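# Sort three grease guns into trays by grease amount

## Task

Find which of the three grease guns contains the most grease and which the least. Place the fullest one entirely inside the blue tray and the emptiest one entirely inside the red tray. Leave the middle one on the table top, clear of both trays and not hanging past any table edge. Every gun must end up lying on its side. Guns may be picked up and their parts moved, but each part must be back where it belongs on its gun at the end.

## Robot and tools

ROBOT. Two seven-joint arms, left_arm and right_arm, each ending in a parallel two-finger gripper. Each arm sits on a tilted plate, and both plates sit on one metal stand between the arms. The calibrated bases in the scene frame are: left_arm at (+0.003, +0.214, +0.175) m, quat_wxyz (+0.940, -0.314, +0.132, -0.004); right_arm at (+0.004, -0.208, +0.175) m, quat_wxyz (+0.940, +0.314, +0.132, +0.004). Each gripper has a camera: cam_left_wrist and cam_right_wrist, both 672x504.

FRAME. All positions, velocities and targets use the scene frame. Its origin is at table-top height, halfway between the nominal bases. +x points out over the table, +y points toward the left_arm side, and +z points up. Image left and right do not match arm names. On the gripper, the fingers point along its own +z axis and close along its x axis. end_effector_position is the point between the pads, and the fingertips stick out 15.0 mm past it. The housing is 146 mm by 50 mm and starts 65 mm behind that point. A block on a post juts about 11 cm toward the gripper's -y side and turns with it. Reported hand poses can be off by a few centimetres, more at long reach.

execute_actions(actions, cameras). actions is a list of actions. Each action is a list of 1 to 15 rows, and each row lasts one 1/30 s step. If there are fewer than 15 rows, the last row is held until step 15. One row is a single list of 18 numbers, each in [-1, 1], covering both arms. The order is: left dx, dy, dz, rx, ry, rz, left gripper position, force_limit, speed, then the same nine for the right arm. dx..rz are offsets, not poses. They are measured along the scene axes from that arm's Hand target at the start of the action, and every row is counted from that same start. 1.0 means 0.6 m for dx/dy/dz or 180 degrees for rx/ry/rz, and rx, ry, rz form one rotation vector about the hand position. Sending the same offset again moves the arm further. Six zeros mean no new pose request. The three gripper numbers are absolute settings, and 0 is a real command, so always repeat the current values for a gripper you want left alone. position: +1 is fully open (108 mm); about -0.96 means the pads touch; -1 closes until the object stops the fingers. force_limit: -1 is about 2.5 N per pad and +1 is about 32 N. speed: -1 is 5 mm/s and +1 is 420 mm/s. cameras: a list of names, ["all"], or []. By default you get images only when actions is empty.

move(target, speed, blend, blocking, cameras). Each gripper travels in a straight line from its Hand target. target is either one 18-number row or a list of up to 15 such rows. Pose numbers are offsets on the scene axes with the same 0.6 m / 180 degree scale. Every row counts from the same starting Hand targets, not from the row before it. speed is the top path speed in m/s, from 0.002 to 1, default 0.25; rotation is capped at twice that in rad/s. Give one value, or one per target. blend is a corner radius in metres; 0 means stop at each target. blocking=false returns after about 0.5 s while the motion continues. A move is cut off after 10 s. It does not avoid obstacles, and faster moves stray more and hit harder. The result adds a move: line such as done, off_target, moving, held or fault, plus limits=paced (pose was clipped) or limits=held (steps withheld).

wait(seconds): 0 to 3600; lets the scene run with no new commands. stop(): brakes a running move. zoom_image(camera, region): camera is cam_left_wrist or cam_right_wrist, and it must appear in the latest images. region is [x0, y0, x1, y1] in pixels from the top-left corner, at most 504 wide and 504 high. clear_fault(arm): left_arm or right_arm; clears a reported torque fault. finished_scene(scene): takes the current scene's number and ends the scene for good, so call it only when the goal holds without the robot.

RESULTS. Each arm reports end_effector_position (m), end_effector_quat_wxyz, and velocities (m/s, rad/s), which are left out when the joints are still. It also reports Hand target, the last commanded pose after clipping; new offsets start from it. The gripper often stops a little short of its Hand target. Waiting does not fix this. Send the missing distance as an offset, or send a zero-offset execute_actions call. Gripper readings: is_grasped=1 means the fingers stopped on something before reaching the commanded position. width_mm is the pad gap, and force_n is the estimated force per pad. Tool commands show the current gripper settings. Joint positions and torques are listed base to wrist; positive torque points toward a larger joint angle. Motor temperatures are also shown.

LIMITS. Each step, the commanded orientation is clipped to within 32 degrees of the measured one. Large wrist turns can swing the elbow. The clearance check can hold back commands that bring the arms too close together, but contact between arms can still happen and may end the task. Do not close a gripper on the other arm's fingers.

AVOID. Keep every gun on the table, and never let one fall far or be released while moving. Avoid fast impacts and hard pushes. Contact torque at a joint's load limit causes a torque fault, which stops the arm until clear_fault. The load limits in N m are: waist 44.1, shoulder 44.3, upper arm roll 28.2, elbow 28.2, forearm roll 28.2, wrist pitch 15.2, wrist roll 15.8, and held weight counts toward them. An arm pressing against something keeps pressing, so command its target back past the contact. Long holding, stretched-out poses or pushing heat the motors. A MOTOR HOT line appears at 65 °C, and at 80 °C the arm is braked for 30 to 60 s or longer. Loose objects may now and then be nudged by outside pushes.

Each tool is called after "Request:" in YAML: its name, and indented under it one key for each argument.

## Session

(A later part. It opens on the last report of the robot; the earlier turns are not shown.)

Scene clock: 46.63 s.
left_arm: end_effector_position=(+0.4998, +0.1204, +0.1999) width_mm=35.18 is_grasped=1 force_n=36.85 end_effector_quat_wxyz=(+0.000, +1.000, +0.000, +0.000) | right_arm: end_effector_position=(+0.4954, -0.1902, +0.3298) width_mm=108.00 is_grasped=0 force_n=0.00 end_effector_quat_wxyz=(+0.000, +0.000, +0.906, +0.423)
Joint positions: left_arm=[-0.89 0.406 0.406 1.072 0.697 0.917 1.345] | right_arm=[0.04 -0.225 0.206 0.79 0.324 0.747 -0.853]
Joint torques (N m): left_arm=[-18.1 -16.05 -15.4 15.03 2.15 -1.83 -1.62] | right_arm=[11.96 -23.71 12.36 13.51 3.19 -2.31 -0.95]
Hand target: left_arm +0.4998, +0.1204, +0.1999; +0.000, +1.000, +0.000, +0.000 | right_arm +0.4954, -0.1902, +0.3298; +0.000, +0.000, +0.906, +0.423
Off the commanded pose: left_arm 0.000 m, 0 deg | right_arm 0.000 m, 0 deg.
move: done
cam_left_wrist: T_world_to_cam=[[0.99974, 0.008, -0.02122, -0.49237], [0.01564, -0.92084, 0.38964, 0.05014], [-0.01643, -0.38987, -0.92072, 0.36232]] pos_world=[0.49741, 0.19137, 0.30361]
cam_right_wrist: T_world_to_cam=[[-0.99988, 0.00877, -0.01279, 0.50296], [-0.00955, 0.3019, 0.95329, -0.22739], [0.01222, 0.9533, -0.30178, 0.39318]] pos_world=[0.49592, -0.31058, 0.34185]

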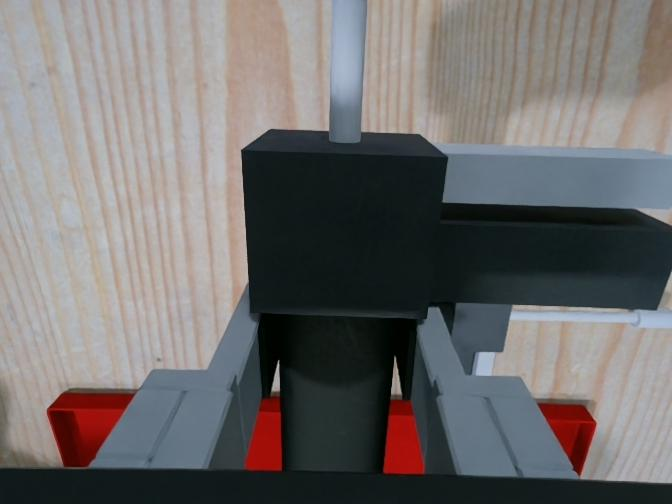

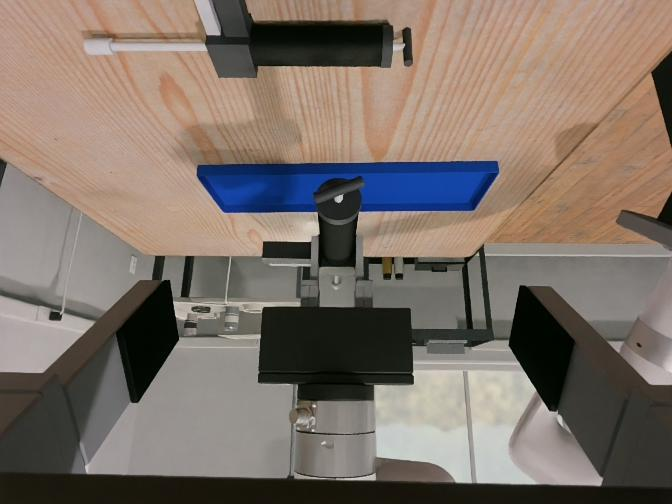

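Request:
move:
  target:
    - [0,0,0,0,0,0,-1,0.6,-0.1, 0.0003,0.2,-0.13,0,-0.122,0,1,0.6,0.3]
    - [0,0,0,0,0,0,-1,0.6,-0.1, 0.0003,0.285,-0.211,0,-0.122,0,1,0.6,0.3]
  blend: [0.02,0]
  cameras: ["cam_right_wrist"]

Scene clock: 49.50 s.
left_arm: end_effector_position=(+0.4998, +0.1204, +0.1999) width_mm=35.18 is_grasped=1 force_n=36.85 end_effector_quat_wxyz=(+0.000, +1.000, +0.000, +0.000) | right_arm: end_effector_position=(+0.4956, -0.0192, +0.2032) width_mm=108.00 is_grasped=0 force_n=0.00 end_effector_quat_wxyz=(+0.173, -0.080, +0.890, +0.415)
Joint positions: left_arm=[-0.89 0.406 0.406 1.072 0.697 0.917 1.345] | right_arm=[-0.072 0.466 0.54 0.71 0.462 -0.283 -1.293]
Joint torques (N m): left_arm=[-17.91 -16.31 -15.88 15.11 2.08 -2.76 -1.55] | right_arm=[7.57 -13.24 17.77 4.77 -7.48 -2.51 2.19]
Hand target: left_arm +0.4998, +0.1204, +0.1999; +0.000, +1.000, +0.000, +0.000 | right_arm +0.4956, -0.0192, +0.2032; +0.173, -0.080, +0.890, +0.415
Off the commanded pose: left_arm 0.000 m, 0 deg | right_arm 0.000 m, 0 deg.
move: done
cam_right_wrist: T_world_to_cam=[[-0.92255, 0.00869, -0.38578, 0.53752], [-0.36537, 0.30188, 0.88055, 0.03272], [0.12411, 0.9533, -0.27533, 0.13116]] pos_world=[0.49156, -0.13958, 0.21466]

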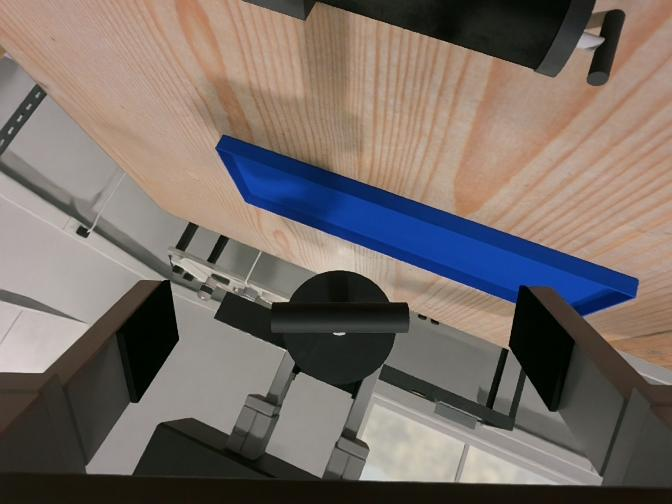

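Request:
move:
  target: [0,0,0,0,0,0,-1,0.6,-0.1, 0,0,0,0,0,0,-1,-0.2,-0.2]

Request:
move:
  target: [0,0,0,0,0,0,-1,0.6,-0.1, 0,-0.023,0,0,0,0,-1,-0.2,-0.2]
  speed: 0.07

Request:
move:
  target: [0,0,0,0,0,0,-1,0.6,-0.1, 0,-0.023,0,0,0,0,-1,-0.2,-0.2]
  speed: 0.07

Request:
move:
  target: [0,0,0,0,0,0,-1,0.6,-0.1, 0,-0.023,0,0,0,0,-1,-0.2,-0.2]
  speed: 0.07
  cameras: ["all"]

Scene clock: 50.43 s.
left_arm: end_effector_position=(+0.4997, +0.1204, +0.1999) width_mm=35.18 is_grasped=1 force_n=38.48 end_effector_quat_wxyz=(+0.000, +1.000, +0.000, +0.000) | right_arm: end_effector_position=(+0.4956, -0.0192, +0.2032) width_mm=39.40 is_grasped=0 force_n=27.27 end_effector_quat_wxyz=(+0.173, -0.080, +0.890, +0.415)
Joint positions: left_arm=[-0.89 0.406 0.406 1.072 0.697 0.917 1.345] | right_arm=[-0.073 0.466 0.54 0.71 0.462 -0.284 -1.293]
Joint torques (N m): left_arm=[-17.47 -17.76 -15.62 17.74 1.59 -3.19 -1.49] | right_arm=[7.92 -13.54 17.62 4.8 -7.04 -0.79 2.03]
Hand target: left_arm +0.4998, +0.1204, +0.1999; +0.000, +1.000, +0.000, +0.000 | right_arm +0.4956, -0.0192, +0.2032; +0.173, -0.080, +0.890, +0.415
Off the commanded pose: left_arm 0.000 m, 0 deg | right_arm 0.000 m, 0 deg.
move: done

Scene clock: 51.13 s.
left_arm: end_effector_position=(+0.4998, +0.1204, +0.1999) width_mm=35.18 is_grasped=1 force_n=38.12 end_effector_quat_wxyz=(+0.000, +1.000, +0.000, +0.000) | right_arm: end_effector_position=(+0.4956, -0.0330, +0.2032) width_mm=39.40 is_grasped=1 force_n=27.29 end_effector_quat_wxyz=(+0.173, -0.080, +0.890, +0.415)
Joint positions: left_arm=[-0.89 0.406 0.406 1.072 0.697 0.917 1.345] | right_arm=[-0.138 0.432 0.577 0.684 0.438 -0.263 -1.29]
Joint torques (N m): left_arm=[-15.15 -21.22 -13.49 20.36 0.42 -4 -1] | right_arm=[6.46 -26.41 16.92 4.03 -7.17 -0.13 2.17]
Hand target: left_arm +0.4998, +0.1204, +0.1999; +0.000, +1.000, +0.000, +0.000 | right_arm +0.4956, -0.0330, +0.2032; +0.173, -0.080, +0.890, +0.415
Off the commanded pose: left_arm 0.000 m, 0 deg | right_arm 0.000 m, 0 deg.
move: done

Scene clock: 51.83 s.
left_arm: end_effector_position=(+0.4998, +0.1204, +0.1999) width_mm=35.18 is_grasped=1 force_n=38.00 end_effector_quat_wxyz=(+0.000, +1.000, +0.000, +0.000) | right_arm: end_effector_position=(+0.4956, -0.0467, +0.2032) width_mm=39.40 is_grasped=1 force_n=27.28 end_effector_quat_wxyz=(+0.173, -0.080, +0.890, +0.415)
Joint positions: left_arm=[-0.89 0.406 0.406 1.072 0.697 0.917 1.345] | right_arm=[-0.21 0.399 0.62 0.659 0.412 -0.242 -1.286]
Joint torques (N m): left_arm=[-14.21 -24.14 -13.47 18.99 -0.88 -1.38 -0.11] | right_arm=[4.33 -28.28 14.1 4.85 -6.27 -1.77 2.22]
Hand target: left_arm +0.4998, +0.1204, +0.1999; +0.000, +1.000, +0.000, +0.000 | right_arm +0.4956, -0.0468, +0.2032; +0.173, -0.080, +0.890, +0.415
Off the commanded pose: left_arm 0.000 m, 0 deg | right_arm 0.000 m, 0 deg.
move: done

Scene clock: 52.57 s.
left_arm: end_effector_position=(+0.4998, +0.1204, +0.2000) width_mm=35.18 is_grasped=1 force_n=37.66 end_effector_quat_wxyz=(+0.000, +1.000, +0.000, +0.000) | right_arm: end_effector_position=(+0.4956, -0.0606, +0.2032) width_mm=39.40 is_grasped=1 force_n=27.28 end_effector_quat_wxyz=(+0.173, -0.080, +0.890, +0.415)
Joint positions: left_arm=[-0.89 0.406 0.406 1.072 0.697 0.917 1.345] | right_arm=[-0.293 0.368 0.673 0.637 0.386 -0.218 -1.282]
Joint torques (N m): left_arm=[-6.55 -26.4 -1.6 17.33 1.42 3.39 0.52] | right_arm=[1.58 -29.57 10.52 6.4 -5.33 -3.29 2.14]
Hand target: left_arm +0.4998, +0.1204, +0.1999; +0.000, +1.000, +0.000, +0.000 | right_arm +0.4956, -0.0606, +0.2032; +0.173, -0.080, +0.890, +0.415
Off the commanded pose: left_arm 0.000 m, 0 deg | right_arm 0.000 m, 0 deg.
move: done
cam_left_wrist: T_world_to_cam=[[0.99974, 0.00804, -0.02113, -0.4924], [0.01564, -0.9208, 0.38972, 0.05002], [-0.01632, -0.38995, -0.92069, 0.36224]] pos_world=[0.49741, 0.19127, 0.30361]
cam_right_wrist: T_world_to_cam=[[-0.92255, 0.00869, -0.38578, 0.53784], [-0.36537, 0.30188, 0.88055, 0.0453], [0.12411, 0.9533, -0.27533, 0.1706]] pos_world=[0.49156, -0.18098, 0.21456]

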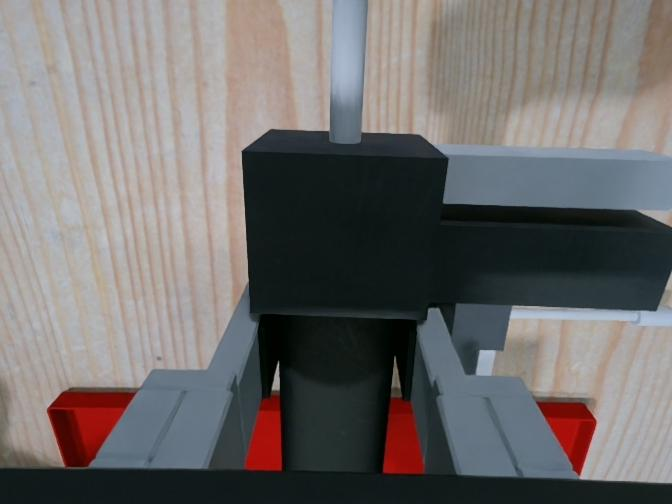

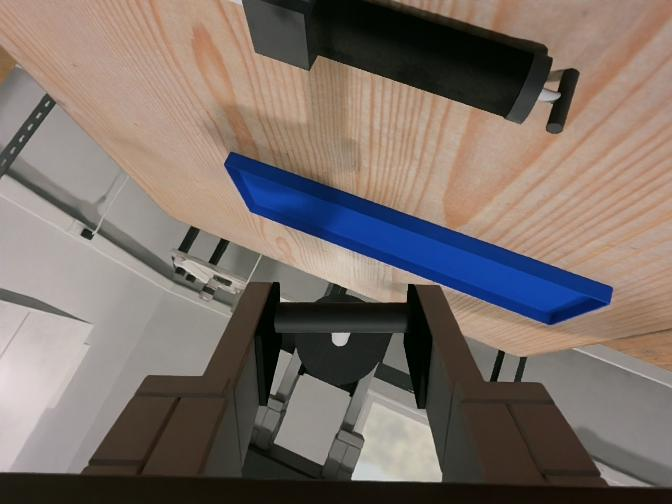

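Request:
move:
  target:
    - [0,0,0,0,0,0,-1,0.6,-0.1, 0,0.0725,0,0,0,0,-1,-0.2,-0.2]
    - [0,0,0,0,0,0,-1,0.6,-0.1, 0,0.0725,0,0,0,0,1,-0.2,0.5]
  speed: 0.1
  cameras: ["cam_right_wrist"]

Request:
move:
  target:
    - [0,0,0,0,0,0,-1,0.6,-0.1, 0,-0.25,0.18,0,0,0,1,-0.2,0.5]
    - [0.07,0.1,-0.1,0,0,-0.3,-1,0.6,-0.1, -0.03,-0.45,0.15,-0.06,0.15,-0.25,1,-0.2,0.5]
    - [0.106,0.138,-0.27,0,0,-0.4306,-1,0.6,-0.1, -0.06,-0.485,0.078,-0.1276,0.31,-0.5115,1,-0.2,0.5]
    - [0.106,0.138,-0.2905,0,0,-0.4306,-1,0.6,-0.1, -0.06,-0.485,0.078,-0.1276,0.31,-0.5115,1,-0.2,0.5]
  speed: [0.35,0.4,0.3,0.05]
  blend: [0.03,0.04,0.003,0]
  cameras: ["all"]

Scene clock: 55.50 s.
left_arm: end_effector_position=(+0.4998, +0.1204, +0.2000) width_mm=35.18 is_grasped=1 force_n=36.95 end_effector_quat_wxyz=(+0.000, +1.000, +0.000, +0.000) | right_arm: end_effector_position=(+0.4955, -0.0169, +0.2032) width_mm=108.00 is_grasped=0 force_n=0.00 end_effector_quat_wxyz=(+0.173, -0.080, +0.890, +0.415)
Joint positions: left_arm=[-0.89 0.406 0.406 1.072 0.697 0.917 1.345] | right_arm=[-0.064 0.472 0.537 0.714 0.469 -0.287 -1.297]
Joint torques (N m): left_arm=[-12.43 -17.67 -15.34 16.29 -1.07 -1.76 -1.38] | right_arm=[7.46 -26.74 13.07 8.8 -0.03 -2.52 -1.82]
Hand target: left_arm +0.4998, +0.1204, +0.1999; +0.000, +1.000, +0.000, +0.000 | right_arm +0.4956, -0.0171, +0.2032; +0.173, -0.080, +0.890, +0.415
Off the commanded pose: left_arm 0.000 m, 0 deg | right_arm 0.000 m, 0 deg.
move: done
cam_right_wrist: T_world_to_cam=[[-0.9226, 0.00847, -0.38567, 0.53734], [-0.36536, 0.30167, 0.88063, 0.03205], [0.12381, 0.95338, -0.27522, 0.12918]] pos_world=[0.49146, -0.13738, 0.21456]

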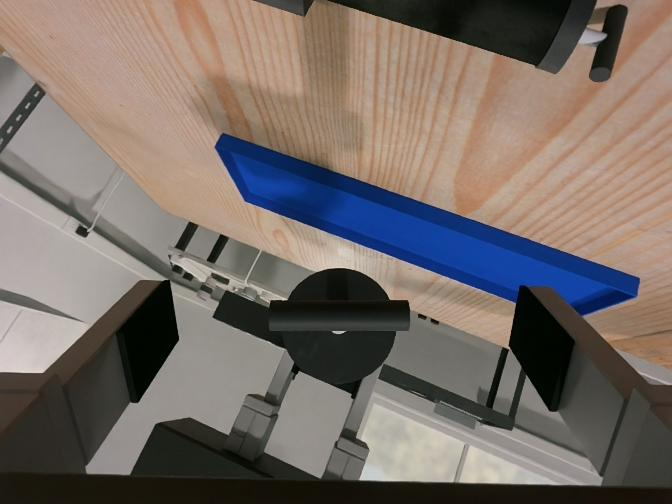

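Scene clock: 59.70 s.
left_arm: end_effector_position=(+0.5634, +0.2032, +0.0257) width_mm=35.18 is_grasped=1 force_n=36.87 end_effector_quat_wxyz=(+0.000, +0.780, -0.626, +0.000) | right_arm: end_effector_position=(+0.4596, -0.3081, +0.2500) width_mm=108.00 is_grasped=0 force_n=0.00 end_effector_quat_wxyz=(+0.000, +0.707, +0.708, +0.000)
Joint positions: left_arm=[-0.446 0.664 0.381 1.221 0.869 0.595 2.806] | right_arm=[-1.158 -1.088 1.271 0.706 0.481 0.897 0.56]
Joint torques (N m): left_arm=[-14.28 -22.41 -13.98 15.81 2 -5.54 -1.65] | right_arm=[4.45 -7.17 -4.33 23.94 -4.6 -0.95 2.17]
Hand target: left_arm +0.5634, +0.2032, +0.0256; +0.000, +0.780, -0.626, +0.000 | right_arm +0.4596, -0.3081, +0.2500; +0.000, +0.707, +0.708, +0.000
Off the commanded pose: left_arm 0.000 m, 0 deg | right_arm 0.000 m, 0 deg.
move: done
cam_left_wrist: T_world_to_cam=[[0.22409, -0.97434, -0.02106, 0.07625], [-0.89565, -0.21441, 0.38966, 0.56302], [-0.38417, -0.06845, -0.92072, 0.37709]] pos_world=[0.63206, 0.22082, 0.12941]
cam_right_wrist: T_world_to_cam=[[-0.00567, 0.99989, -0.01383, 0.31585], [0.92396, 0.01053, 0.38234, -0.4922], [0.38244, -0.01061, -0.92392, 0.17034]] pos_world=[0.39142, -0.30882, 0.34993]

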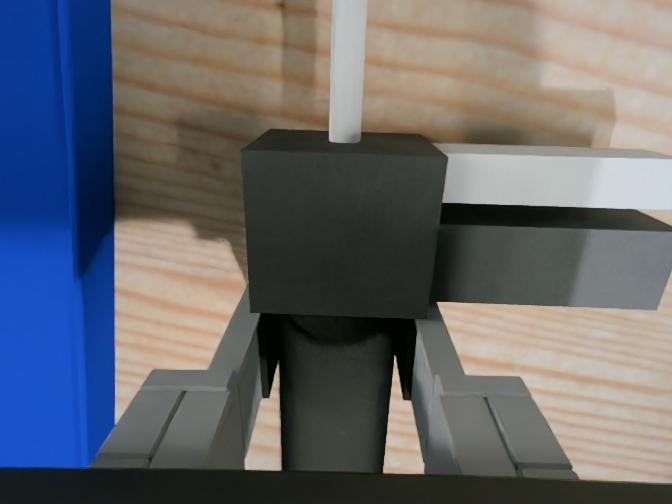

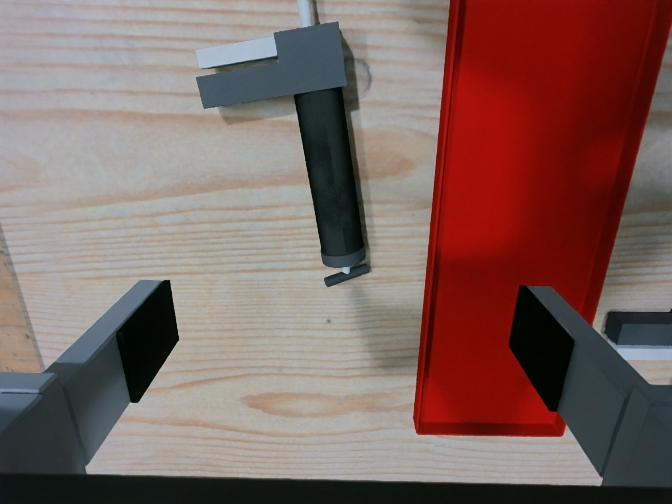

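Request:
move:
  target:
    - [0,0,0,0,0,0,1,-0.3,0.3, -0.0727,-0.023,-0.3752,0,0,0.0444,1,-0.2,0.5]
  speed: 0.3

Request:
move:
  target:
    - [0,0,0.15,0,0,0,1,-0.3,0.3, 0,0,0,0,0,0,-1,0.6,-0.1]
  speed: 0.3
  cameras: ["cam_right_wrist"]

Request:
move:
  target:
    - [-0.113,0.1,0.345,-0.238,0.191,0.4,1,-0.3,0.3, 0.02,0.08,0.2,0,0,0.1,-1,0.6,-0.1]
    - [-0.113,-0.022,0.345,-0.238,0.191,0.4,1,-0.3,0.3, 0.14,0.3367,0.292,0,0,0.4556,-1,0.6,-0.1]
  speed: 0.4
  blend: [0.03,0]
  cameras: ["all"]

Scene clock: 61.83 s.
left_arm: end_effector_position=(+0.5634, +0.2032, +0.0256) width_mm=107.99 is_grasped=0 force_n=0.00 end_effector_quat_wxyz=(+0.000, +0.780, -0.626, +0.000) | right_arm: end_effector_position=(+0.4160, -0.3219, +0.0249) width_mm=108.00 is_grasped=0 force_n=0.00 end_effector_quat_wxyz=(+0.000, +0.656, +0.755, +0.000)
Joint positions: left_arm=[-0.446 0.664 0.381 1.221 0.869 0.595 2.806] | right_arm=[-1.903 -0.838 1.985 0.574 0.769 0.083 0.174]
Joint torques (N m): left_arm=[-14.31 -22.47 -13.98 9.6 1.84 -2.26 -0.98] | right_arm=[6 15.28 0.3 12.85 4.55 -3.34 -1.94]
Hand target: left_arm +0.5634, +0.2032, +0.0256; +0.000, +0.780, -0.626, +0.000 | right_arm +0.4160, -0.3219, +0.0248; +0.000, +0.656, +0.755, +0.000
Off the commanded pose: left_arm 0.000 m, 0 deg | right_arm 0.000 m, 0 deg.
move: done

Scene clock: 62.70 s.
left_arm: end_effector_position=(+0.5633, +0.2032, +0.1156) width_mm=107.99 is_grasped=0 force_n=0.00 end_effector_quat_wxyz=(+0.000, +0.780, -0.626, +0.000) | right_arm: end_effector_position=(+0.4160, -0.3219, +0.0248) width_mm=35.43 is_grasped=1 force_n=31.93 end_effector_quat_wxyz=(+0.000, +0.656, +0.755, +0.000)
Joint positions: left_arm=[-0.545 0.469 0.342 1.16 0.811 0.779 2.844] | right_arm=[-1.903 -0.838 1.985 0.574 0.769 0.083 0.174]
Joint torques (N m): left_arm=[-17.57 -25.91 -21.28 11.2 -1.45 -1.32 1.55] | right_arm=[10.51 11.38 -3.96 9.74 3.48 -1.18 -0.77]
Hand target: left_arm +0.5634, +0.2032, +0.1156; +0.000, +0.780, -0.626, +0.000 | right_arm +0.4160, -0.3219, +0.0248; +0.000, +0.656, +0.755, +0.000
Off the commanded pose: left_arm 0.000 m, 0 deg | right_arm 0.000 m, 0 deg.
move: done
cam_right_wrist: T_world_to_cam=[[-0.14457, 0.9894, -0.01375, 0.3806], [0.91355, 0.1388, 0.38232, -0.32008], [0.38017, 0.04271, -0.92393, -0.003]] pos_world=[0.34857, -0.33201, 0.12484]

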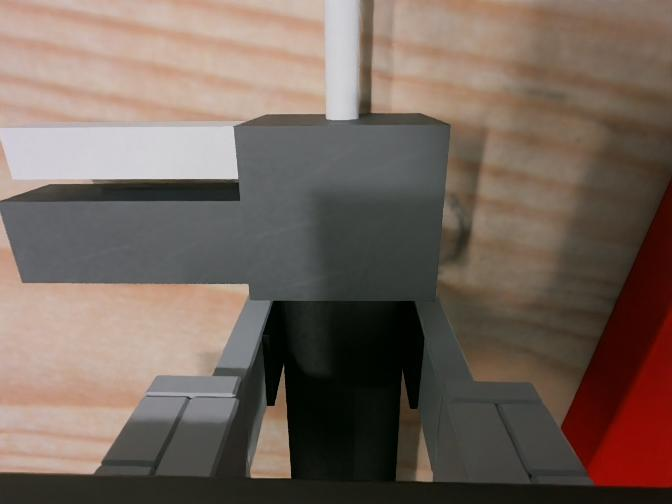

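Scene clock: 66.67 s.
left_arm: end_effector_position=(+0.4956, +0.1900, +0.3226) width_mm=108.00 is_grasped=0 force_n=0.00 end_effector_quat_wxyz=(+0.431, +0.903, +0.000, +0.000) | right_arm: end_effector_position=(+0.5000, -0.1199, +0.2001) width_mm=35.43 is_grasped=1 force_n=31.76 end_effector_quat_wxyz=(+0.000, -0.001, +1.000, +0.000)
Joint positions: left_arm=[-0.503 -0.204 0.244 0.778 -0.216 0.698 2.355] | right_arm=[-1.513 -0.879 1.914 1.018 0.182 0.752 -0.397]
Joint torques (N m): left_arm=[-11.52 -8.04 -23.66 12.02 -1.64 -3.56 -1.49] | right_arm=[9.11 4.95 -0.94 27.44 -4.83 -1.5 -1.95]
Hand target: left_arm +0.4956, +0.1900, +0.3226; +0.431, +0.903, +0.000, +0.000 | right_arm +0.5000, -0.1199, +0.2000; +0.000, -0.001, +1.000, +0.000
Off the commanded pose: left_arm 0.000 m, 0 deg | right_arm 0.000 m, 0 deg.
move: done
cam_left_wrist: T_world_to_cam=[[0.99975, -0.01116, -0.01958, -0.48305], [0.01574, -0.27566, 0.96113, -0.2406], [-0.01613, -0.96119, -0.27541, 0.40259]] pos_world=[0.49321, 0.31526, 0.33267]
cam_right_wrist: T_world_to_cam=[[-0.99989, -0.00558, -0.0138, 0.50375], [-0.01043, 0.92388, 0.38254, 0.06421], [0.01061, 0.38265, -0.92383, 0.34384]] pos_world=[0.50072, -0.18808, 0.30003]

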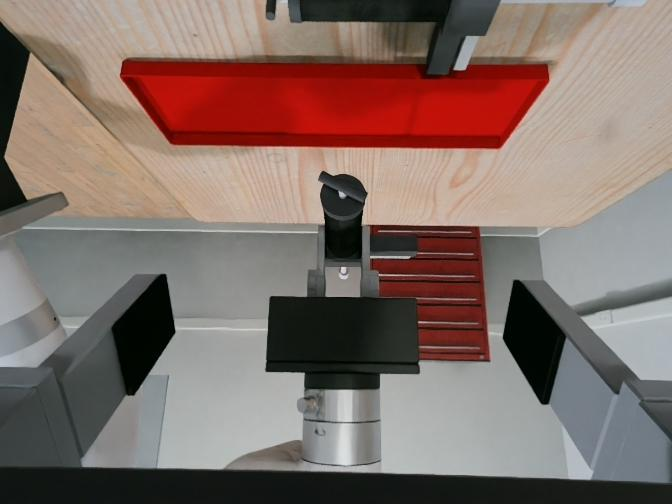

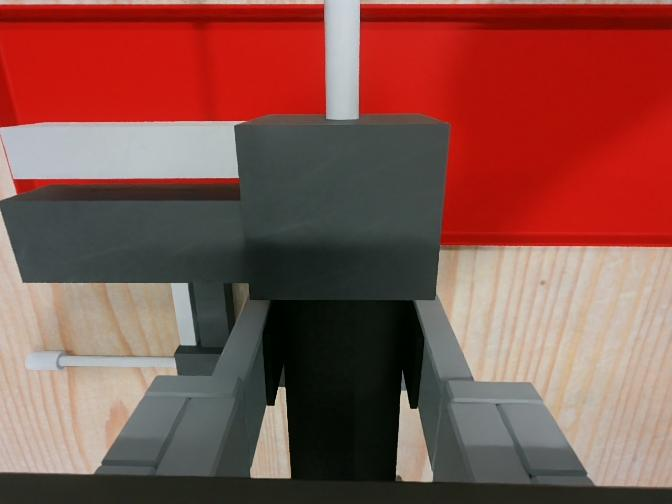

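Request:
move:
  target:
    - [-0.0083,-0.2,-0.12,0,-0.1667,0,1,-0.3,0.3, 0,0,0,0,0,0,-1,0.6,-0.1]
    - [-0.0083,-0.2807,-0.2,0,-0.1667,0,1,-0.3,0.3, 0,0,0,0,0,0,-1,0.6,-0.1]
    - [-0.0083,-0.2807,-0.2,0,-0.1667,0,-1,-0.2,-0.2, 0,0,0,0,0,0,-1,0.6,-0.1]
  blend: [0.02,0,0]
  cameras: ["cam_left_wrist"]

Request:
move:
  target: [0,0.023,0,0,0,0,-1,-0.2,-0.2, 0,0,0,0,0,0,-1,0.6,-0.1]
  speed: 0.07

Request:
move:
  target: [0,0.023,0,0,0,0,-1,-0.2,-0.2, 0,0,0,0,0,0,-1,0.6,-0.1]
  speed: 0.07

Request:
move:
  target: [0,0.023,0,0,0,0,-1,-0.2,-0.2, 0,0,0,0,0,0,-1,0.6,-0.1]
  speed: 0.07

Request:
move:
  target: [0,0.023,0,0,0,0,-1,-0.2,-0.2, 0,0,0,0,0,0,-1,0.6,-0.1]
  speed: 0.07
  cameras: ["all"]

Scene clock: 70.73 s.
left_arm: end_effector_position=(+0.4906, +0.0216, +0.2026) width_mm=38.46 is_grasped=0 force_n=33.04 end_effector_quat_wxyz=(+0.416, +0.872, -0.112, +0.234) | right_arm: end_effector_position=(+0.5000, -0.1199, +0.2000) width_mm=35.43 is_grasped=1 force_n=30.64 end_effector_quat_wxyz=(+0.000, -0.001, +1.000, +0.000)
Joint positions: left_arm=[0.293 0.6 -0.777 0.675 -0.487 -0.481 3.104] | right_arm=[-1.513 -0.88 1.914 1.018 0.182 0.752 -0.397]
Joint torques (N m): left_arm=[-9.49 -15.55 -29.13 4.79 3.43 -2.25 -1.29] | right_arm=[10.29 6.44 -1.06 25.59 -4.49 -1.87 -1.95]
Hand target: left_arm +0.4906, +0.0216, +0.2026; +0.416, +0.872, -0.112, +0.234 | right_arm +0.5000, -0.1199, +0.2000; +0.000, -0.001, +1.000, +0.000
Off the commanded pose: left_arm 0.000 m, 0 deg | right_arm 0.000 m, 0 deg.
move: done
cam_left_wrist: T_world_to_cam=[[0.87557, -0.01124, 0.48296, -0.52319], [-0.467, -0.2756, 0.84021, 0.08966], [0.12366, -0.96121, -0.24656, 0.13309]] pos_world=[0.4835, 0.14676, 0.21016]

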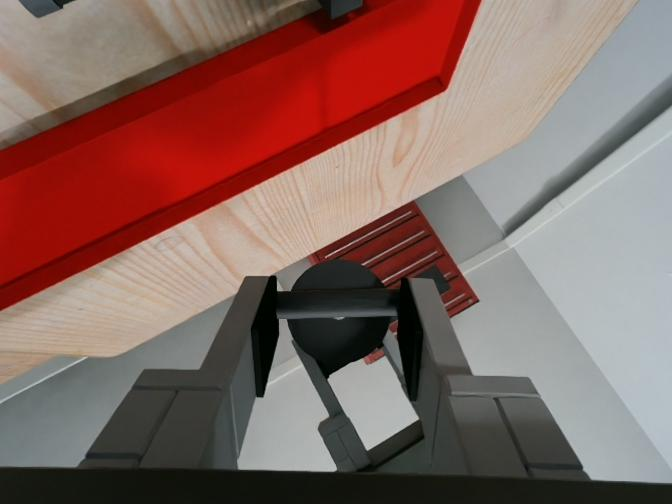

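Scene clock: 71.40 s.
left_arm: end_effector_position=(+0.4906, +0.0354, +0.2027) width_mm=38.46 is_grasped=1 force_n=32.95 end_effector_quat_wxyz=(+0.416, +0.872, -0.112, +0.234) | right_arm: end_effector_position=(+0.5000, -0.1198, +0.2000) width_mm=35.43 is_grasped=1 force_n=30.56 end_effector_quat_wxyz=(+0.000, -0.001, +1.000, +0.000)
Joint positions: left_arm=[0.352 0.564 -0.806 0.647 -0.463 -0.456 3.094] | right_arm=[-1.513 -0.88 1.914 1.018 0.182 0.752 -0.397]
Joint torques (N m): left_arm=[-8.04 -22.93 -28.67 4.01 3.75 -0.55 -1.51] | right_arm=[11.89 8.25 -3.79 22.42 -4.47 -2.62 -1.57]
Hand target: left_arm +0.4906, +0.0354, +0.2026; +0.416, +0.872, -0.112, +0.234 | right_arm +0.5000, -0.1199, +0.2000; +0.000, -0.001, +1.000, +0.000
Off the commanded pose: left_arm 0.000 m, 0 deg | right_arm 0.000 m, 0 deg.
move: done

Scene clock: 72.07 s.
left_arm: end_effector_position=(+0.4906, +0.0492, +0.2027) width_mm=38.46 is_grasped=1 force_n=32.95 end_effector_quat_wxyz=(+0.416, +0.872, -0.112, +0.234) | right_arm: end_effector_position=(+0.5000, -0.1199, +0.2000) width_mm=35.43 is_grasped=1 force_n=30.53 end_effector_quat_wxyz=(+0.000, -0.001, +1.000, +0.000)
Joint positions: left_arm=[0.416 0.528 -0.839 0.62 -0.437 -0.43 3.083] | right_arm=[-1.513 -0.88 1.914 1.018 0.182 0.752 -0.397]
Joint torques (N m): left_arm=[-7.98 -22.34 -28.18 4.06 3.82 -0.48 -1.47] | right_arm=[13.43 10.45 -4.98 19.26 -4.31 -3.28 -1.43]
Hand target: left_arm +0.4906, +0.0492, +0.2026; +0.416, +0.872, -0.112, +0.234 | right_arm +0.5000, -0.1199, +0.2000; +0.000, -0.001, +1.000, +0.000
Off the commanded pose: left_arm 0.000 m, 0 deg | right_arm 0.000 m, 0 deg.
move: done

Scene clock: 72.73 s.
left_arm: end_effector_position=(+0.4906, +0.0630, +0.2027) width_mm=38.46 is_grasped=1 force_n=32.95 end_effector_quat_wxyz=(+0.416, +0.872, -0.112, +0.234) | right_arm: end_effector_position=(+0.5000, -0.1199, +0.2000) width_mm=35.43 is_grasped=1 force_n=30.50 end_effector_quat_wxyz=(+0.000, -0.001, +1.000, +0.000)
Joint positions: left_arm=[0.488 0.493 -0.877 0.594 -0.407 -0.402 3.07] | right_arm=[-1.513 -0.88 1.914 1.018 0.182 0.752 -0.397]
Joint torques (N m): left_arm=[-7.78 -21.97 -27.75 3.9 3.69 -0.54 -1.52] | right_arm=[15.16 12.35 -5.14 17.83 -3.85 -3.32 -1.35]
Hand target: left_arm +0.4906, +0.0630, +0.2026; +0.416, +0.872, -0.112, +0.234 | right_arm +0.5000, -0.1199, +0.2000; +0.000, -0.001, +1.000, +0.000
Off the commanded pose: left_arm 0.000 m, 0 deg | right_arm 0.000 m, 0 deg.
move: done

Scene clock: 73.43 s.
left_arm: end_effector_position=(+0.4906, +0.0768, +0.2027) width_mm=38.46 is_grasped=1 force_n=32.96 end_effector_quat_wxyz=(+0.416, +0.872, -0.112, +0.234) | right_arm: end_effector_position=(+0.5000, -0.1199, +0.2000) width_mm=35.43 is_grasped=1 force_n=30.49 end_effector_quat_wxyz=(+0.000, -0.001, +1.000, +0.000)
Joint positions: left_arm=[0.567 0.46 -0.923 0.571 -0.375 -0.372 3.056] | right_arm=[-1.513 -0.88 1.914 1.018 0.182 0.752 -0.397]
Joint torques (N m): left_arm=[-7.03 -21.51 -27.33 3.9 3.65 -0.42 -1.47] | right_arm=[16.88 14.06 -5.09 17.74 -3.42 -3.4 -1.38]
Hand target: left_arm +0.4906, +0.0768, +0.2026; +0.416, +0.872, -0.112, +0.234 | right_arm +0.5000, -0.1199, +0.2000; +0.000, -0.001, +1.000, +0.000
Off the commanded pose: left_arm 0.000 m, 0 deg | right_arm 0.000 m, 0 deg.
move: done
cam_left_wrist: T_world_to_cam=[[0.87556, -0.01116, 0.48298, -0.52258], [-0.46699, -0.27565, 0.8402, 0.10489], [0.12376, -0.9612, -0.24655, 0.1861]] pos_world=[0.4835, 0.20195, 0.21016]
cam_right_wrist: T_world_to_cam=[[-0.99989, -0.00558, -0.0138, 0.50375], [-0.01043, 0.92396, 0.38234, 0.06429], [0.01061, 0.38244, -0.92392, 0.34382]] pos_world=[0.50072, -0.18808, 0.30003]

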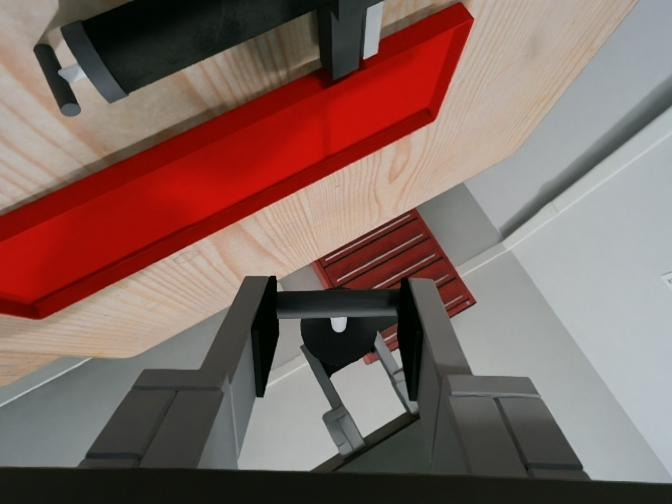

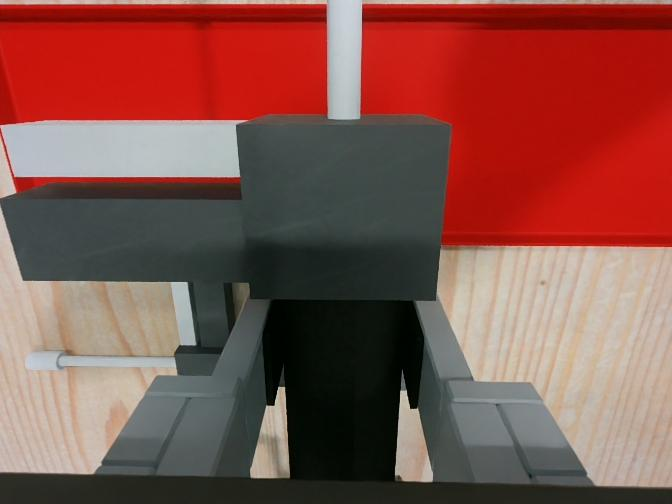

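Request:
move:
  target: [0,0.023,0,0,0,0,-1,-0.2,-0.2, 0,0,0,0,0,0,-1,0.6,-0.1]
  speed: 0.07

Request:
move:
  target: [0,0.023,0,0,0,0,-1,-0.2,-0.2, 0,0,0,0,0,0,-1,0.6,-0.1]
  speed: 0.07

Scene clock: 74.33 s.
left_arm: end_effector_position=(+0.4906, +0.0906, +0.2027) width_mm=38.46 is_grasped=1 force_n=32.96 end_effector_quat_wxyz=(+0.416, +0.872, -0.112, +0.234) | right_arm: end_effector_position=(+0.5000, -0.1199, +0.2000) width_mm=35.43 is_grasped=1 force_n=30.48 end_effector_quat_wxyz=(+0.000, -0.001, +1.000, +0.000)
Joint positions: left_arm=[0.657 0.43 -0.978 0.549 -0.339 -0.341 3.041] | right_arm=[-1.513 -0.88 1.914 1.018 0.182 0.752 -0.397]
Joint torques (N m): left_arm=[-6.77 -20.26 -26.86 3.84 3.62 -0.53 -1.51] | right_arm=[17.23 16.35 -5.14 17.78 -2.63 -3.35 -1.54]
Hand target: left_arm +0.4906, +0.0906, +0.2026; +0.416, +0.872, -0.112, +0.234 | right_arm +0.5000, -0.1199, +0.2000; +0.000, -0.001, +1.000, +0.000
Off the commanded pose: left_arm 0.000 m, 0 deg | right_arm 0.000 m, 0 deg.
move: done

Scene clock: 75.07 s.
left_arm: end_effector_position=(+0.4906, +0.1044, +0.2027) width_mm=38.46 is_grasped=1 force_n=32.97 end_effector_quat_wxyz=(+0.416, +0.872, -0.112, +0.234) | right_arm: end_effector_position=(+0.5000, -0.1199, +0.2000) width_mm=35.43 is_grasped=1 force_n=30.45 end_effector_quat_wxyz=(+0.000, -0.001, +1.000, +0.000)
Joint positions: left_arm=[0.759 0.403 -1.043 0.53 -0.302 -0.308 3.025] | right_arm=[-1.513 -0.88 1.914 1.018 0.182 0.752 -0.397]
Joint torques (N m): left_arm=[-6.5 -13.49 -26.49 3.91 3.58 -0.56 -1.57] | right_arm=[17.29 17.48 -5.05 17.82 -1.85 -3.3 -1.73]
Hand target: left_arm +0.4906, +0.1044, +0.2026; +0.416, +0.872, -0.112, +0.234 | right_arm +0.5000, -0.1199, +0.2000; +0.000, -0.001, +1.000, +0.000
Off the commanded pose: left_arm 0.000 m, 0 deg | right_arm 0.000 m, 0 deg.
move: done

Request:
move:
  target:
    - [0,-0.1398,0,0,0,0,-1,-0.2,-0.2, 0,0,0,0,0,0,-1,0.6,-0.1]
    - [0,-0.1398,0,0,0,0,1,-0.2,0.5, 0,0,0,0,0,0,-1,0.6,-0.1]
  speed: 0.12
  cameras: ["cam_left_wrist"]

Request:
move:
  target:
    - [0,0.15,0.1,0,0,0,1,-0.2,0.5, 0,0,0,0,0,0,-1,0.6,-0.1]
    - [0.06,0.3,0.1,0.327,-0.054,-0.319,1,-0.2,0.5, 0,-0.35,0.1,0,0,0,-1,0.6,-0.1]
    - [0.1213,0.3045,-0.054,0.327,-0.054,-0.319,1,-0.2,0.5, 0,-0.35,0.1,0,0,0,-1,0.6,-0.1]
    - [0.1213,0.3045,-0.2963,0.327,-0.054,-0.319,1,-0.2,0.5, 0,-0.35,0.1,0,0,0,-1,0.6,-0.1]
    - [0.1213,0.3045,-0.2963,0.327,-0.054,-0.319,-1,0.6,-0.1, 0,-0.35,0.1,0,0,0,-1,0.6,-0.1]
  speed: [0.3,0.5,0.4,0.25,0.25]
  blend: [0.03,0.03,0.02,0,0]
  cameras: ["all"]

Scene clock: 77.97 s.
left_arm: end_effector_position=(+0.4905, +0.0204, +0.2027) width_mm=108.00 is_grasped=0 force_n=0.00 end_effector_quat_wxyz=(+0.416, +0.872, -0.112, +0.234) | right_arm: end_effector_position=(+0.5000, -0.1198, +0.2001) width_mm=35.43 is_grasped=1 force_n=31.03 end_effector_quat_wxyz=(+0.000, -0.001, +1.000, +0.000)
Joint positions: left_arm=[0.295 0.607 -0.785 0.68 -0.502 -0.485 3.12] | right_arm=[-1.513 -0.88 1.914 1.018 0.182 0.752 -0.397]
Joint torques (N m): left_arm=[-9.82 -18.82 -26.94 6.52 1.1 0.26 0.82] | right_arm=[13.78 16.9 -5.55 26.95 0.64 -3.35 -0.15]
Hand target: left_arm +0.4906, +0.0205, +0.2026; +0.416, +0.872, -0.112, +0.234 | right_arm +0.5000, -0.1199, +0.2000; +0.000, -0.001, +1.000, +0.000
Off the commanded pose: left_arm 0.000 m, 0 deg | right_arm 0.000 m, 0 deg.
move: done
cam_left_wrist: T_world_to_cam=[[0.87553, -0.0113, 0.48302, -0.5231], [-0.46709, -0.27547, 0.8402, 0.08934], [0.12356, -0.96124, -0.24647, 0.13208]] pos_world=[0.4834, 0.14566, 0.21016]

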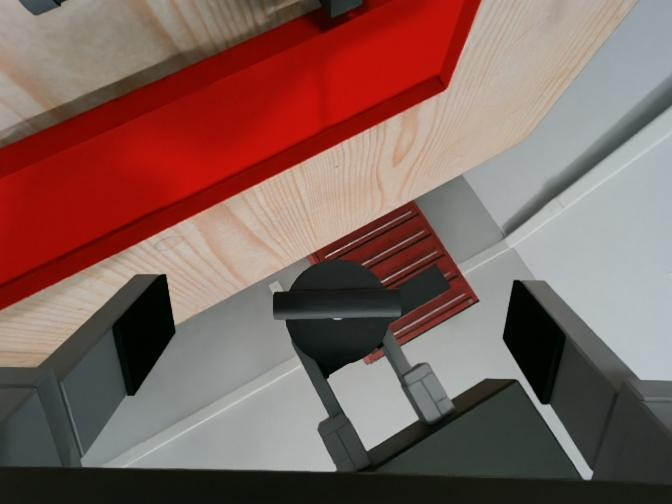

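Scene clock: 82.13 s.
left_arm: end_effector_position=(+0.5634, +0.2032, +0.0249) width_mm=35.16 is_grasped=1 force_n=35.89 end_effector_quat_wxyz=(+0.001, +0.780, -0.626, +0.000) | right_arm: end_effector_position=(+0.5000, -0.3299, +0.2600) width_mm=35.43 is_grasped=1 force_n=31.03 end_effector_quat_wxyz=(+0.000, -0.001, +1.000, +0.000)
Joint positions: left_arm=[0.465 0.78 -0.705 1.276 1.482 1.11 2.587] | right_arm=[-1.143 -0.71 1.224 0.829 0.011 0.854 -0.712]
Joint torques (N m): left_arm=[-15.33 -23.11 -25.71 4.47 1.32 -1.98 0.87] | right_arm=[14.77 -14.93 -2.7 20.19 -4.74 -1.62 -1.94]
Hand target: left_arm +0.5634, +0.2032, +0.0249; +0.001, +0.780, -0.626, +0.000 | right_arm +0.5000, -0.3299, +0.2600; +0.000, -0.001, +1.000, +0.000
Off the commanded pose: left_arm 0.000 m, 0 deg | right_arm 0.000 m, 0 deg.
move: done
cam_left_wrist: T_world_to_cam=[[0.22519, -0.9741, -0.02039, 0.07555], [-0.89465, -0.21502, 0.39162, 0.56288], [-0.38587, -0.06995, -0.9199, 0.37755]] pos_world=[0.63225, 0.22103, 0.12841]
cam_right_wrist: T_world_to_cam=[[-0.99989, -0.00567, -0.01383, 0.50338], [-0.01053, 0.92396, 0.38234, 0.23543], [0.01061, 0.38244, -0.92392, 0.47957]] pos_world=[0.50072, -0.39808, 0.36003]

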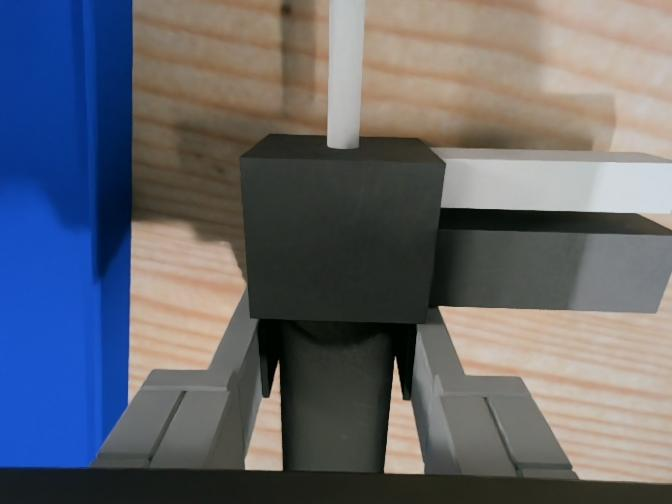

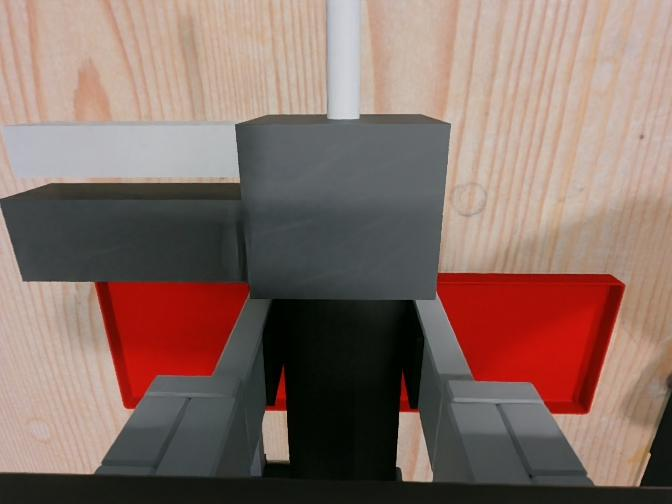

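Request:
move:
  target:
    - [-0.03,-0.1,0.22,0,0,-0.02,-1,0.6,-0.1, 0,0,0,0,0,0,-1,0.6,-0.1]
    - [-0.1623,-0.541,0.1,0,0,-0.069,-1,0.6,-0.1, 0,0,0,0,0,0,-1,0.6,-0.1]
    - [-0.1623,-0.541,0.0058,0,0,-0.069,-1,0.6,-0.1, 0,0,0,0,0,0,-1,0.6,-0.1]
  speed: [0.35,0.35,0.08]
  blend: [0.04,0.01,0]
  cameras: ["all"]

Scene clock: 85.00 s.
left_arm: end_effector_position=(+0.4660, -0.1214, +0.0284) width_mm=35.16 is_grasped=1 force_n=35.81 end_effector_quat_wxyz=(+0.001, +0.708, -0.706, +0.000) | right_arm: end_effector_position=(+0.5000, -0.3299, +0.2600) width_mm=35.43 is_grasped=1 force_n=31.03 end_effector_quat_wxyz=(+0.000, -0.001, +1.000, +0.000)
Joint positions: left_arm=[-0.179 1.43 -0.642 1.81 1.537 1.319 2.446] | right_arm=[-1.143 -0.71 1.224 0.829 0.011 0.854 -0.712]
Joint torques (N m): left_arm=[-16.75 -24.03 -29.42 4.38 2.09 -5.33 1.59] | right_arm=[14.72 -15.03 -2.69 20.42 -4.72 -1.67 -1.95]
Hand target: left_arm +0.4660, -0.1214, +0.0283; +0.001, +0.708, -0.706, +0.000 | right_arm +0.5000, -0.3299, +0.2600; +0.000, -0.001, +1.000, +0.000
Off the commanded pose: left_arm 0.000 m, 0 deg | right_arm 0.000 m, 0 deg.
move: done
cam_left_wrist: T_world_to_cam=[[0.01056, -0.99973, -0.0205, -0.12164], [-0.91996, -0.01774, 0.3916, 0.44032], [-0.39186, 0.01473, -0.91991, 0.33354]] pos_world=[0.53706, -0.1187, 0.13191]
cam_right_wrist: T_world_to_cam=[[-0.99989, -0.00567, -0.01383, 0.50338], [-0.01053, 0.92396, 0.38234, 0.23543], [0.01061, 0.38244, -0.92392, 0.47957]] pos_world=[0.50072, -0.39808, 0.36003]

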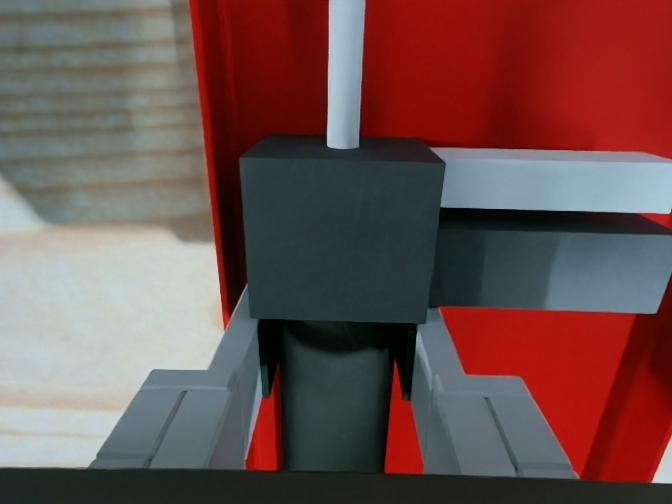

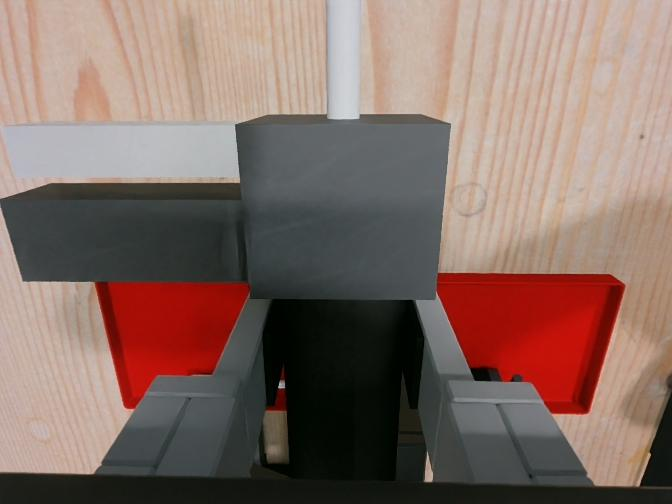

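Request:
move:
  target:
    - [0,0,0,0,0,0,-0.15,0.6,-0.1, 0,0,0,0,0,0,-1,0.6,-0.1]
    - [0,0,0.25,0,0,0,-0.15,0.6,-0.1, 0,0,0,0,0,0,-1,0.6,-0.1]
    - [-0.03,0.9,0.4,0,0,0,-0.15,0.6,-0.1, 0,0,0,0,0,0,-1,0.6,-0.1]
  speed: [0.3,0.3,0.5]
  blend: [0,0.04,0]
  cameras: ["cam_left_wrist"]

Request:
move:
  target:
    - [0,0,0,0,0,0,1,0.6,0, -0.033,0.6,-0.2,0,0,0.4,-1,0.6,-0.1]
    - [0,0,0,0,0,0,1,0.6,0, -0.033,0.825,-0.36,0,0,0.5,-1,0.6,-0.1]
    - [0,0,0,0,0,0,1,0.6,0, -0.033,0.825,-0.3905,0,0,0.5,-1,0.6,-0.1]
  speed: [0.4,0.4,0.06]
  blend: [0.04,0.003,0]
  cameras: ["all"]

Scene clock: 88.60 s.
left_arm: end_effector_position=(+0.4480, +0.4186, +0.2683) width_mm=44.75 is_grasped=0 force_n=0.00 end_effector_quat_wxyz=(+0.001, +0.708, -0.706, +0.000) | right_arm: end_effector_position=(+0.5000, -0.3298, +0.2600) width_mm=35.43 is_grasped=1 force_n=30.93 end_effector_quat_wxyz=(+0.000, -0.001, +1.000, +0.000)
Joint positions: left_arm=[0.578 -0.595 -0.595 0.685 0.387 0.931 3.743] | right_arm=[-1.143 -0.711 1.224 0.829 0.011 0.854 -0.712]
Joint torques (N m): left_arm=[-8.93 -18.88 -4.64 15.81 -1.6 -4.82 1.57] | right_arm=[11.91 -2.44 1.32 23.88 2.94 -2.27 0.89]
Hand target: left_arm +0.4480, +0.4186, +0.2683; +0.001, +0.708, -0.706, +0.000 | right_arm +0.5000, -0.3299, +0.2600; +0.000, -0.001, +1.000, +0.000
Off the commanded pose: left_arm 0.000 m, 0 deg | right_arm 0.000 m, 0 deg.
move: done
cam_left_wrist: T_world_to_cam=[[0.01051, -0.99973, -0.0206, 0.42329], [-0.91991, -0.01775, 0.39172, 0.33928], [-0.39198, 0.01483, -0.91985, 0.53932]] pos_world=[0.51906, 0.4212, 0.37191]

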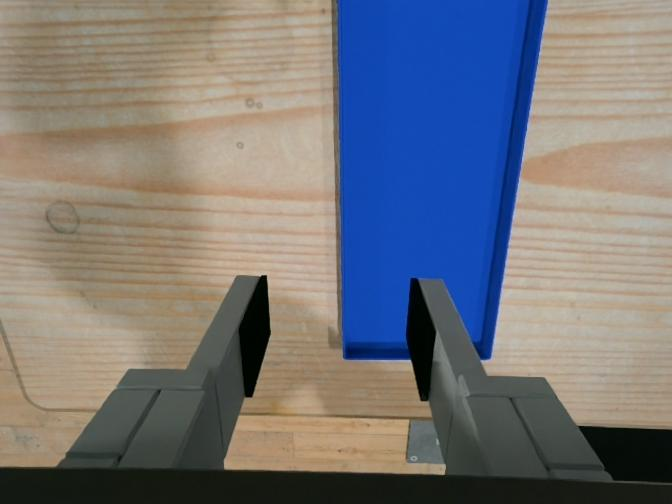

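Scene clock: 92.13 s.
left_arm: end_effector_position=(+0.4480, +0.4186, +0.2683) width_mm=108.00 is_grasped=0 force_n=0.00 end_effector_quat_wxyz=(+0.001, +0.708, -0.706, +0.000) | right_arm: end_effector_position=(+0.4803, +0.1653, +0.0260) width_mm=35.43 is_grasped=1 force_n=30.45 end_effector_quat_wxyz=(+0.000, +0.708, -0.707, +0.000)
Joint positions: left_arm=[0.578 -0.595 -0.595 0.685 0.387 0.931 3.743] | right_arm=[-2.113 -1.547 2.561 1.989 -0.021 0.828 -1.434]
Joint torques (N m): left_arm=[-8.72 -19.07 -4.86 15.74 -1.46 -4.7 1.49] | right_arm=[5.33 11.87 -0.73 12.94 -4.22 0.43 -1.6]
Hand target: left_arm +0.4480, +0.4186, +0.2683; +0.001, +0.708, -0.706, +0.000 | right_arm +0.4802, +0.1651, +0.0257; +0.000, +0.708, -0.707, +0.000
Off the commanded pose: left_arm 0.000 m, 0 deg | right_arm 0.000 m, 0 deg.
move: done; blend cut to 0 m at target 1
cam_left_wrist: T_world_to_cam=[[0.01056, -0.99973, -0.0205, 0.42333], [-0.91996, -0.01774, 0.3916, 0.33935], [-0.39186, 0.01473, -0.91991, 0.53931]] pos_world=[0.51906, 0.4213, 0.37191]
cam_right_wrist: T_world_to_cam=[[0.00562, -0.99988, -0.01424, 0.16461], [-0.92405, -0.01064, 0.38212, 0.46046], [-0.38223, 0.01101, -0.924, 0.32418]] pos_world=[0.54848, 0.16592, 0.12594]

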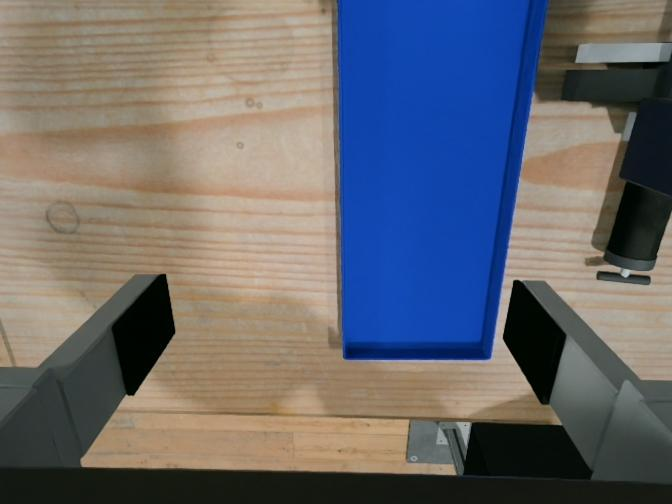

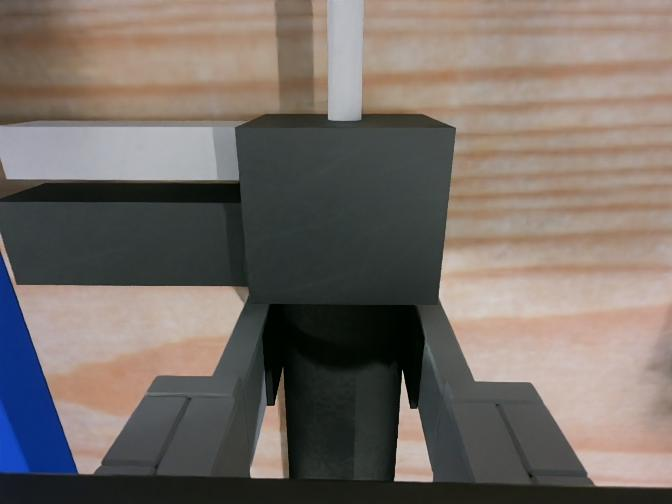

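Request:
move:
  target:
    - [0,0,0,0,0,0,1,0.6,0, 0,0,0,0,0,0,-0.1,0.6,-0.1]
    - [0,0,0,0,0,0,1,0.6,0, 0,0,0.25,0,0,0,-0.1,0.6,-0.1]
    - [0.0537,-0.1,-0.1,0,0,0,1,0.6,0, -0.05,-0.6,0.3,0,0,0,-0.1,0.6,-0.1]
    - [0.0537,-0.4227,-0.18,0,0,0,1,0.6,0, -0.05,-0.75,0.3,0,0,0,-0.1,0.6,-0.1]
  speed: [0.3,0.3,0.5,0.4]
  blend: [0,0.04,0.04,0]
  cameras: ["all"]

Scene clock: 95.83 s.
left_arm: end_effector_position=(+0.4802, +0.1650, +0.1603) width_mm=108.00 is_grasped=0 force_n=0.00 end_effector_quat_wxyz=(+0.001, +0.708, -0.706, +0.000) | right_arm: end_effector_position=(+0.4502, -0.2849, +0.2058) width_mm=47.49 is_grasped=0 force_n=0.00 end_effector_quat_wxyz=(+0.000, +0.708, -0.707, +0.000)
Joint positions: left_arm=[0.479 0.496 -0.967 0.965 1.247 1.218 2.657] | right_arm=[-1.583 0.411 1.971 0.724 -1.16 1.279 -1.322]
Joint torques (N m): left_arm=[-15.21 -15.66 -24.59 10 -1.46 -1.27 -1.54] | right_arm=[4.02 -1.57 18.4 5.86 -4.6 -3.47 2.22]
Hand target: left_arm +0.4802, +0.1650, +0.1603; +0.001, +0.708, -0.706, +0.000 | right_arm +0.4502, -0.2849, +0.2057; +0.000, +0.708, -0.707, +0.000
Off the commanded pose: left_arm 0.000 m, 0 deg | right_arm 0.000 m, 0 deg.
move: done
cam_left_wrist: T_world_to_cam=[[0.01056, -0.99973, -0.0205, 0.16714], [-0.91996, -0.01774, 0.3916, 0.40686], [-0.39186, 0.01473, -0.91991, 0.45636]] pos_world=[0.55136, 0.1676, 0.26391]
cam_right_wrist: T_world_to_cam=[[0.00567, -0.99989, -0.01383, -0.28286], [-0.92396, -0.01053, 0.38234, 0.35907], [-0.38244, 0.01061, -0.92392, 0.48374]] pos_world=[0.51838, -0.28418, 0.30573]

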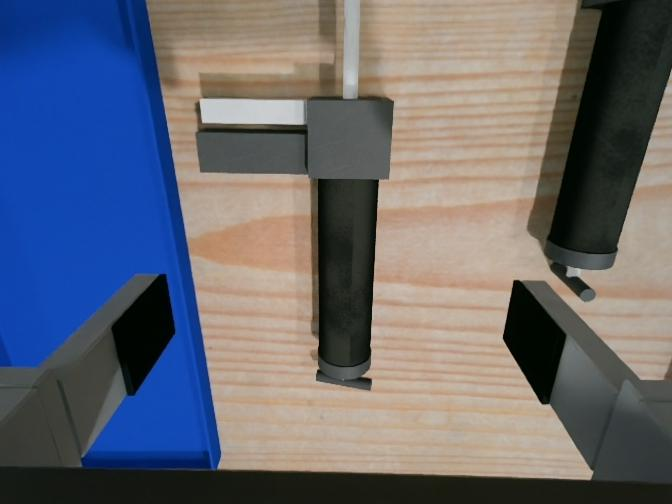

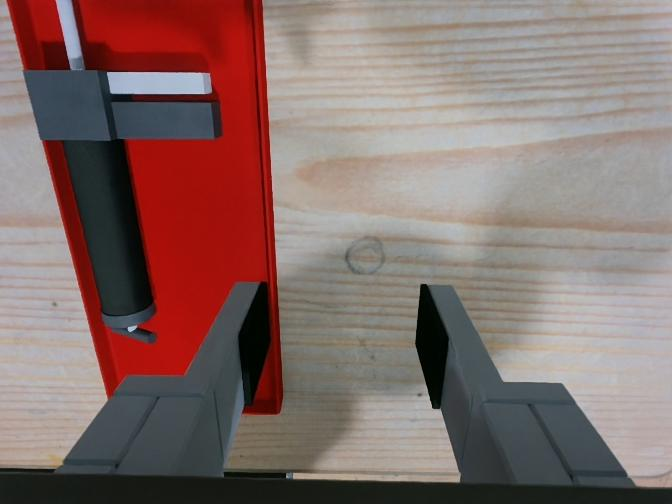

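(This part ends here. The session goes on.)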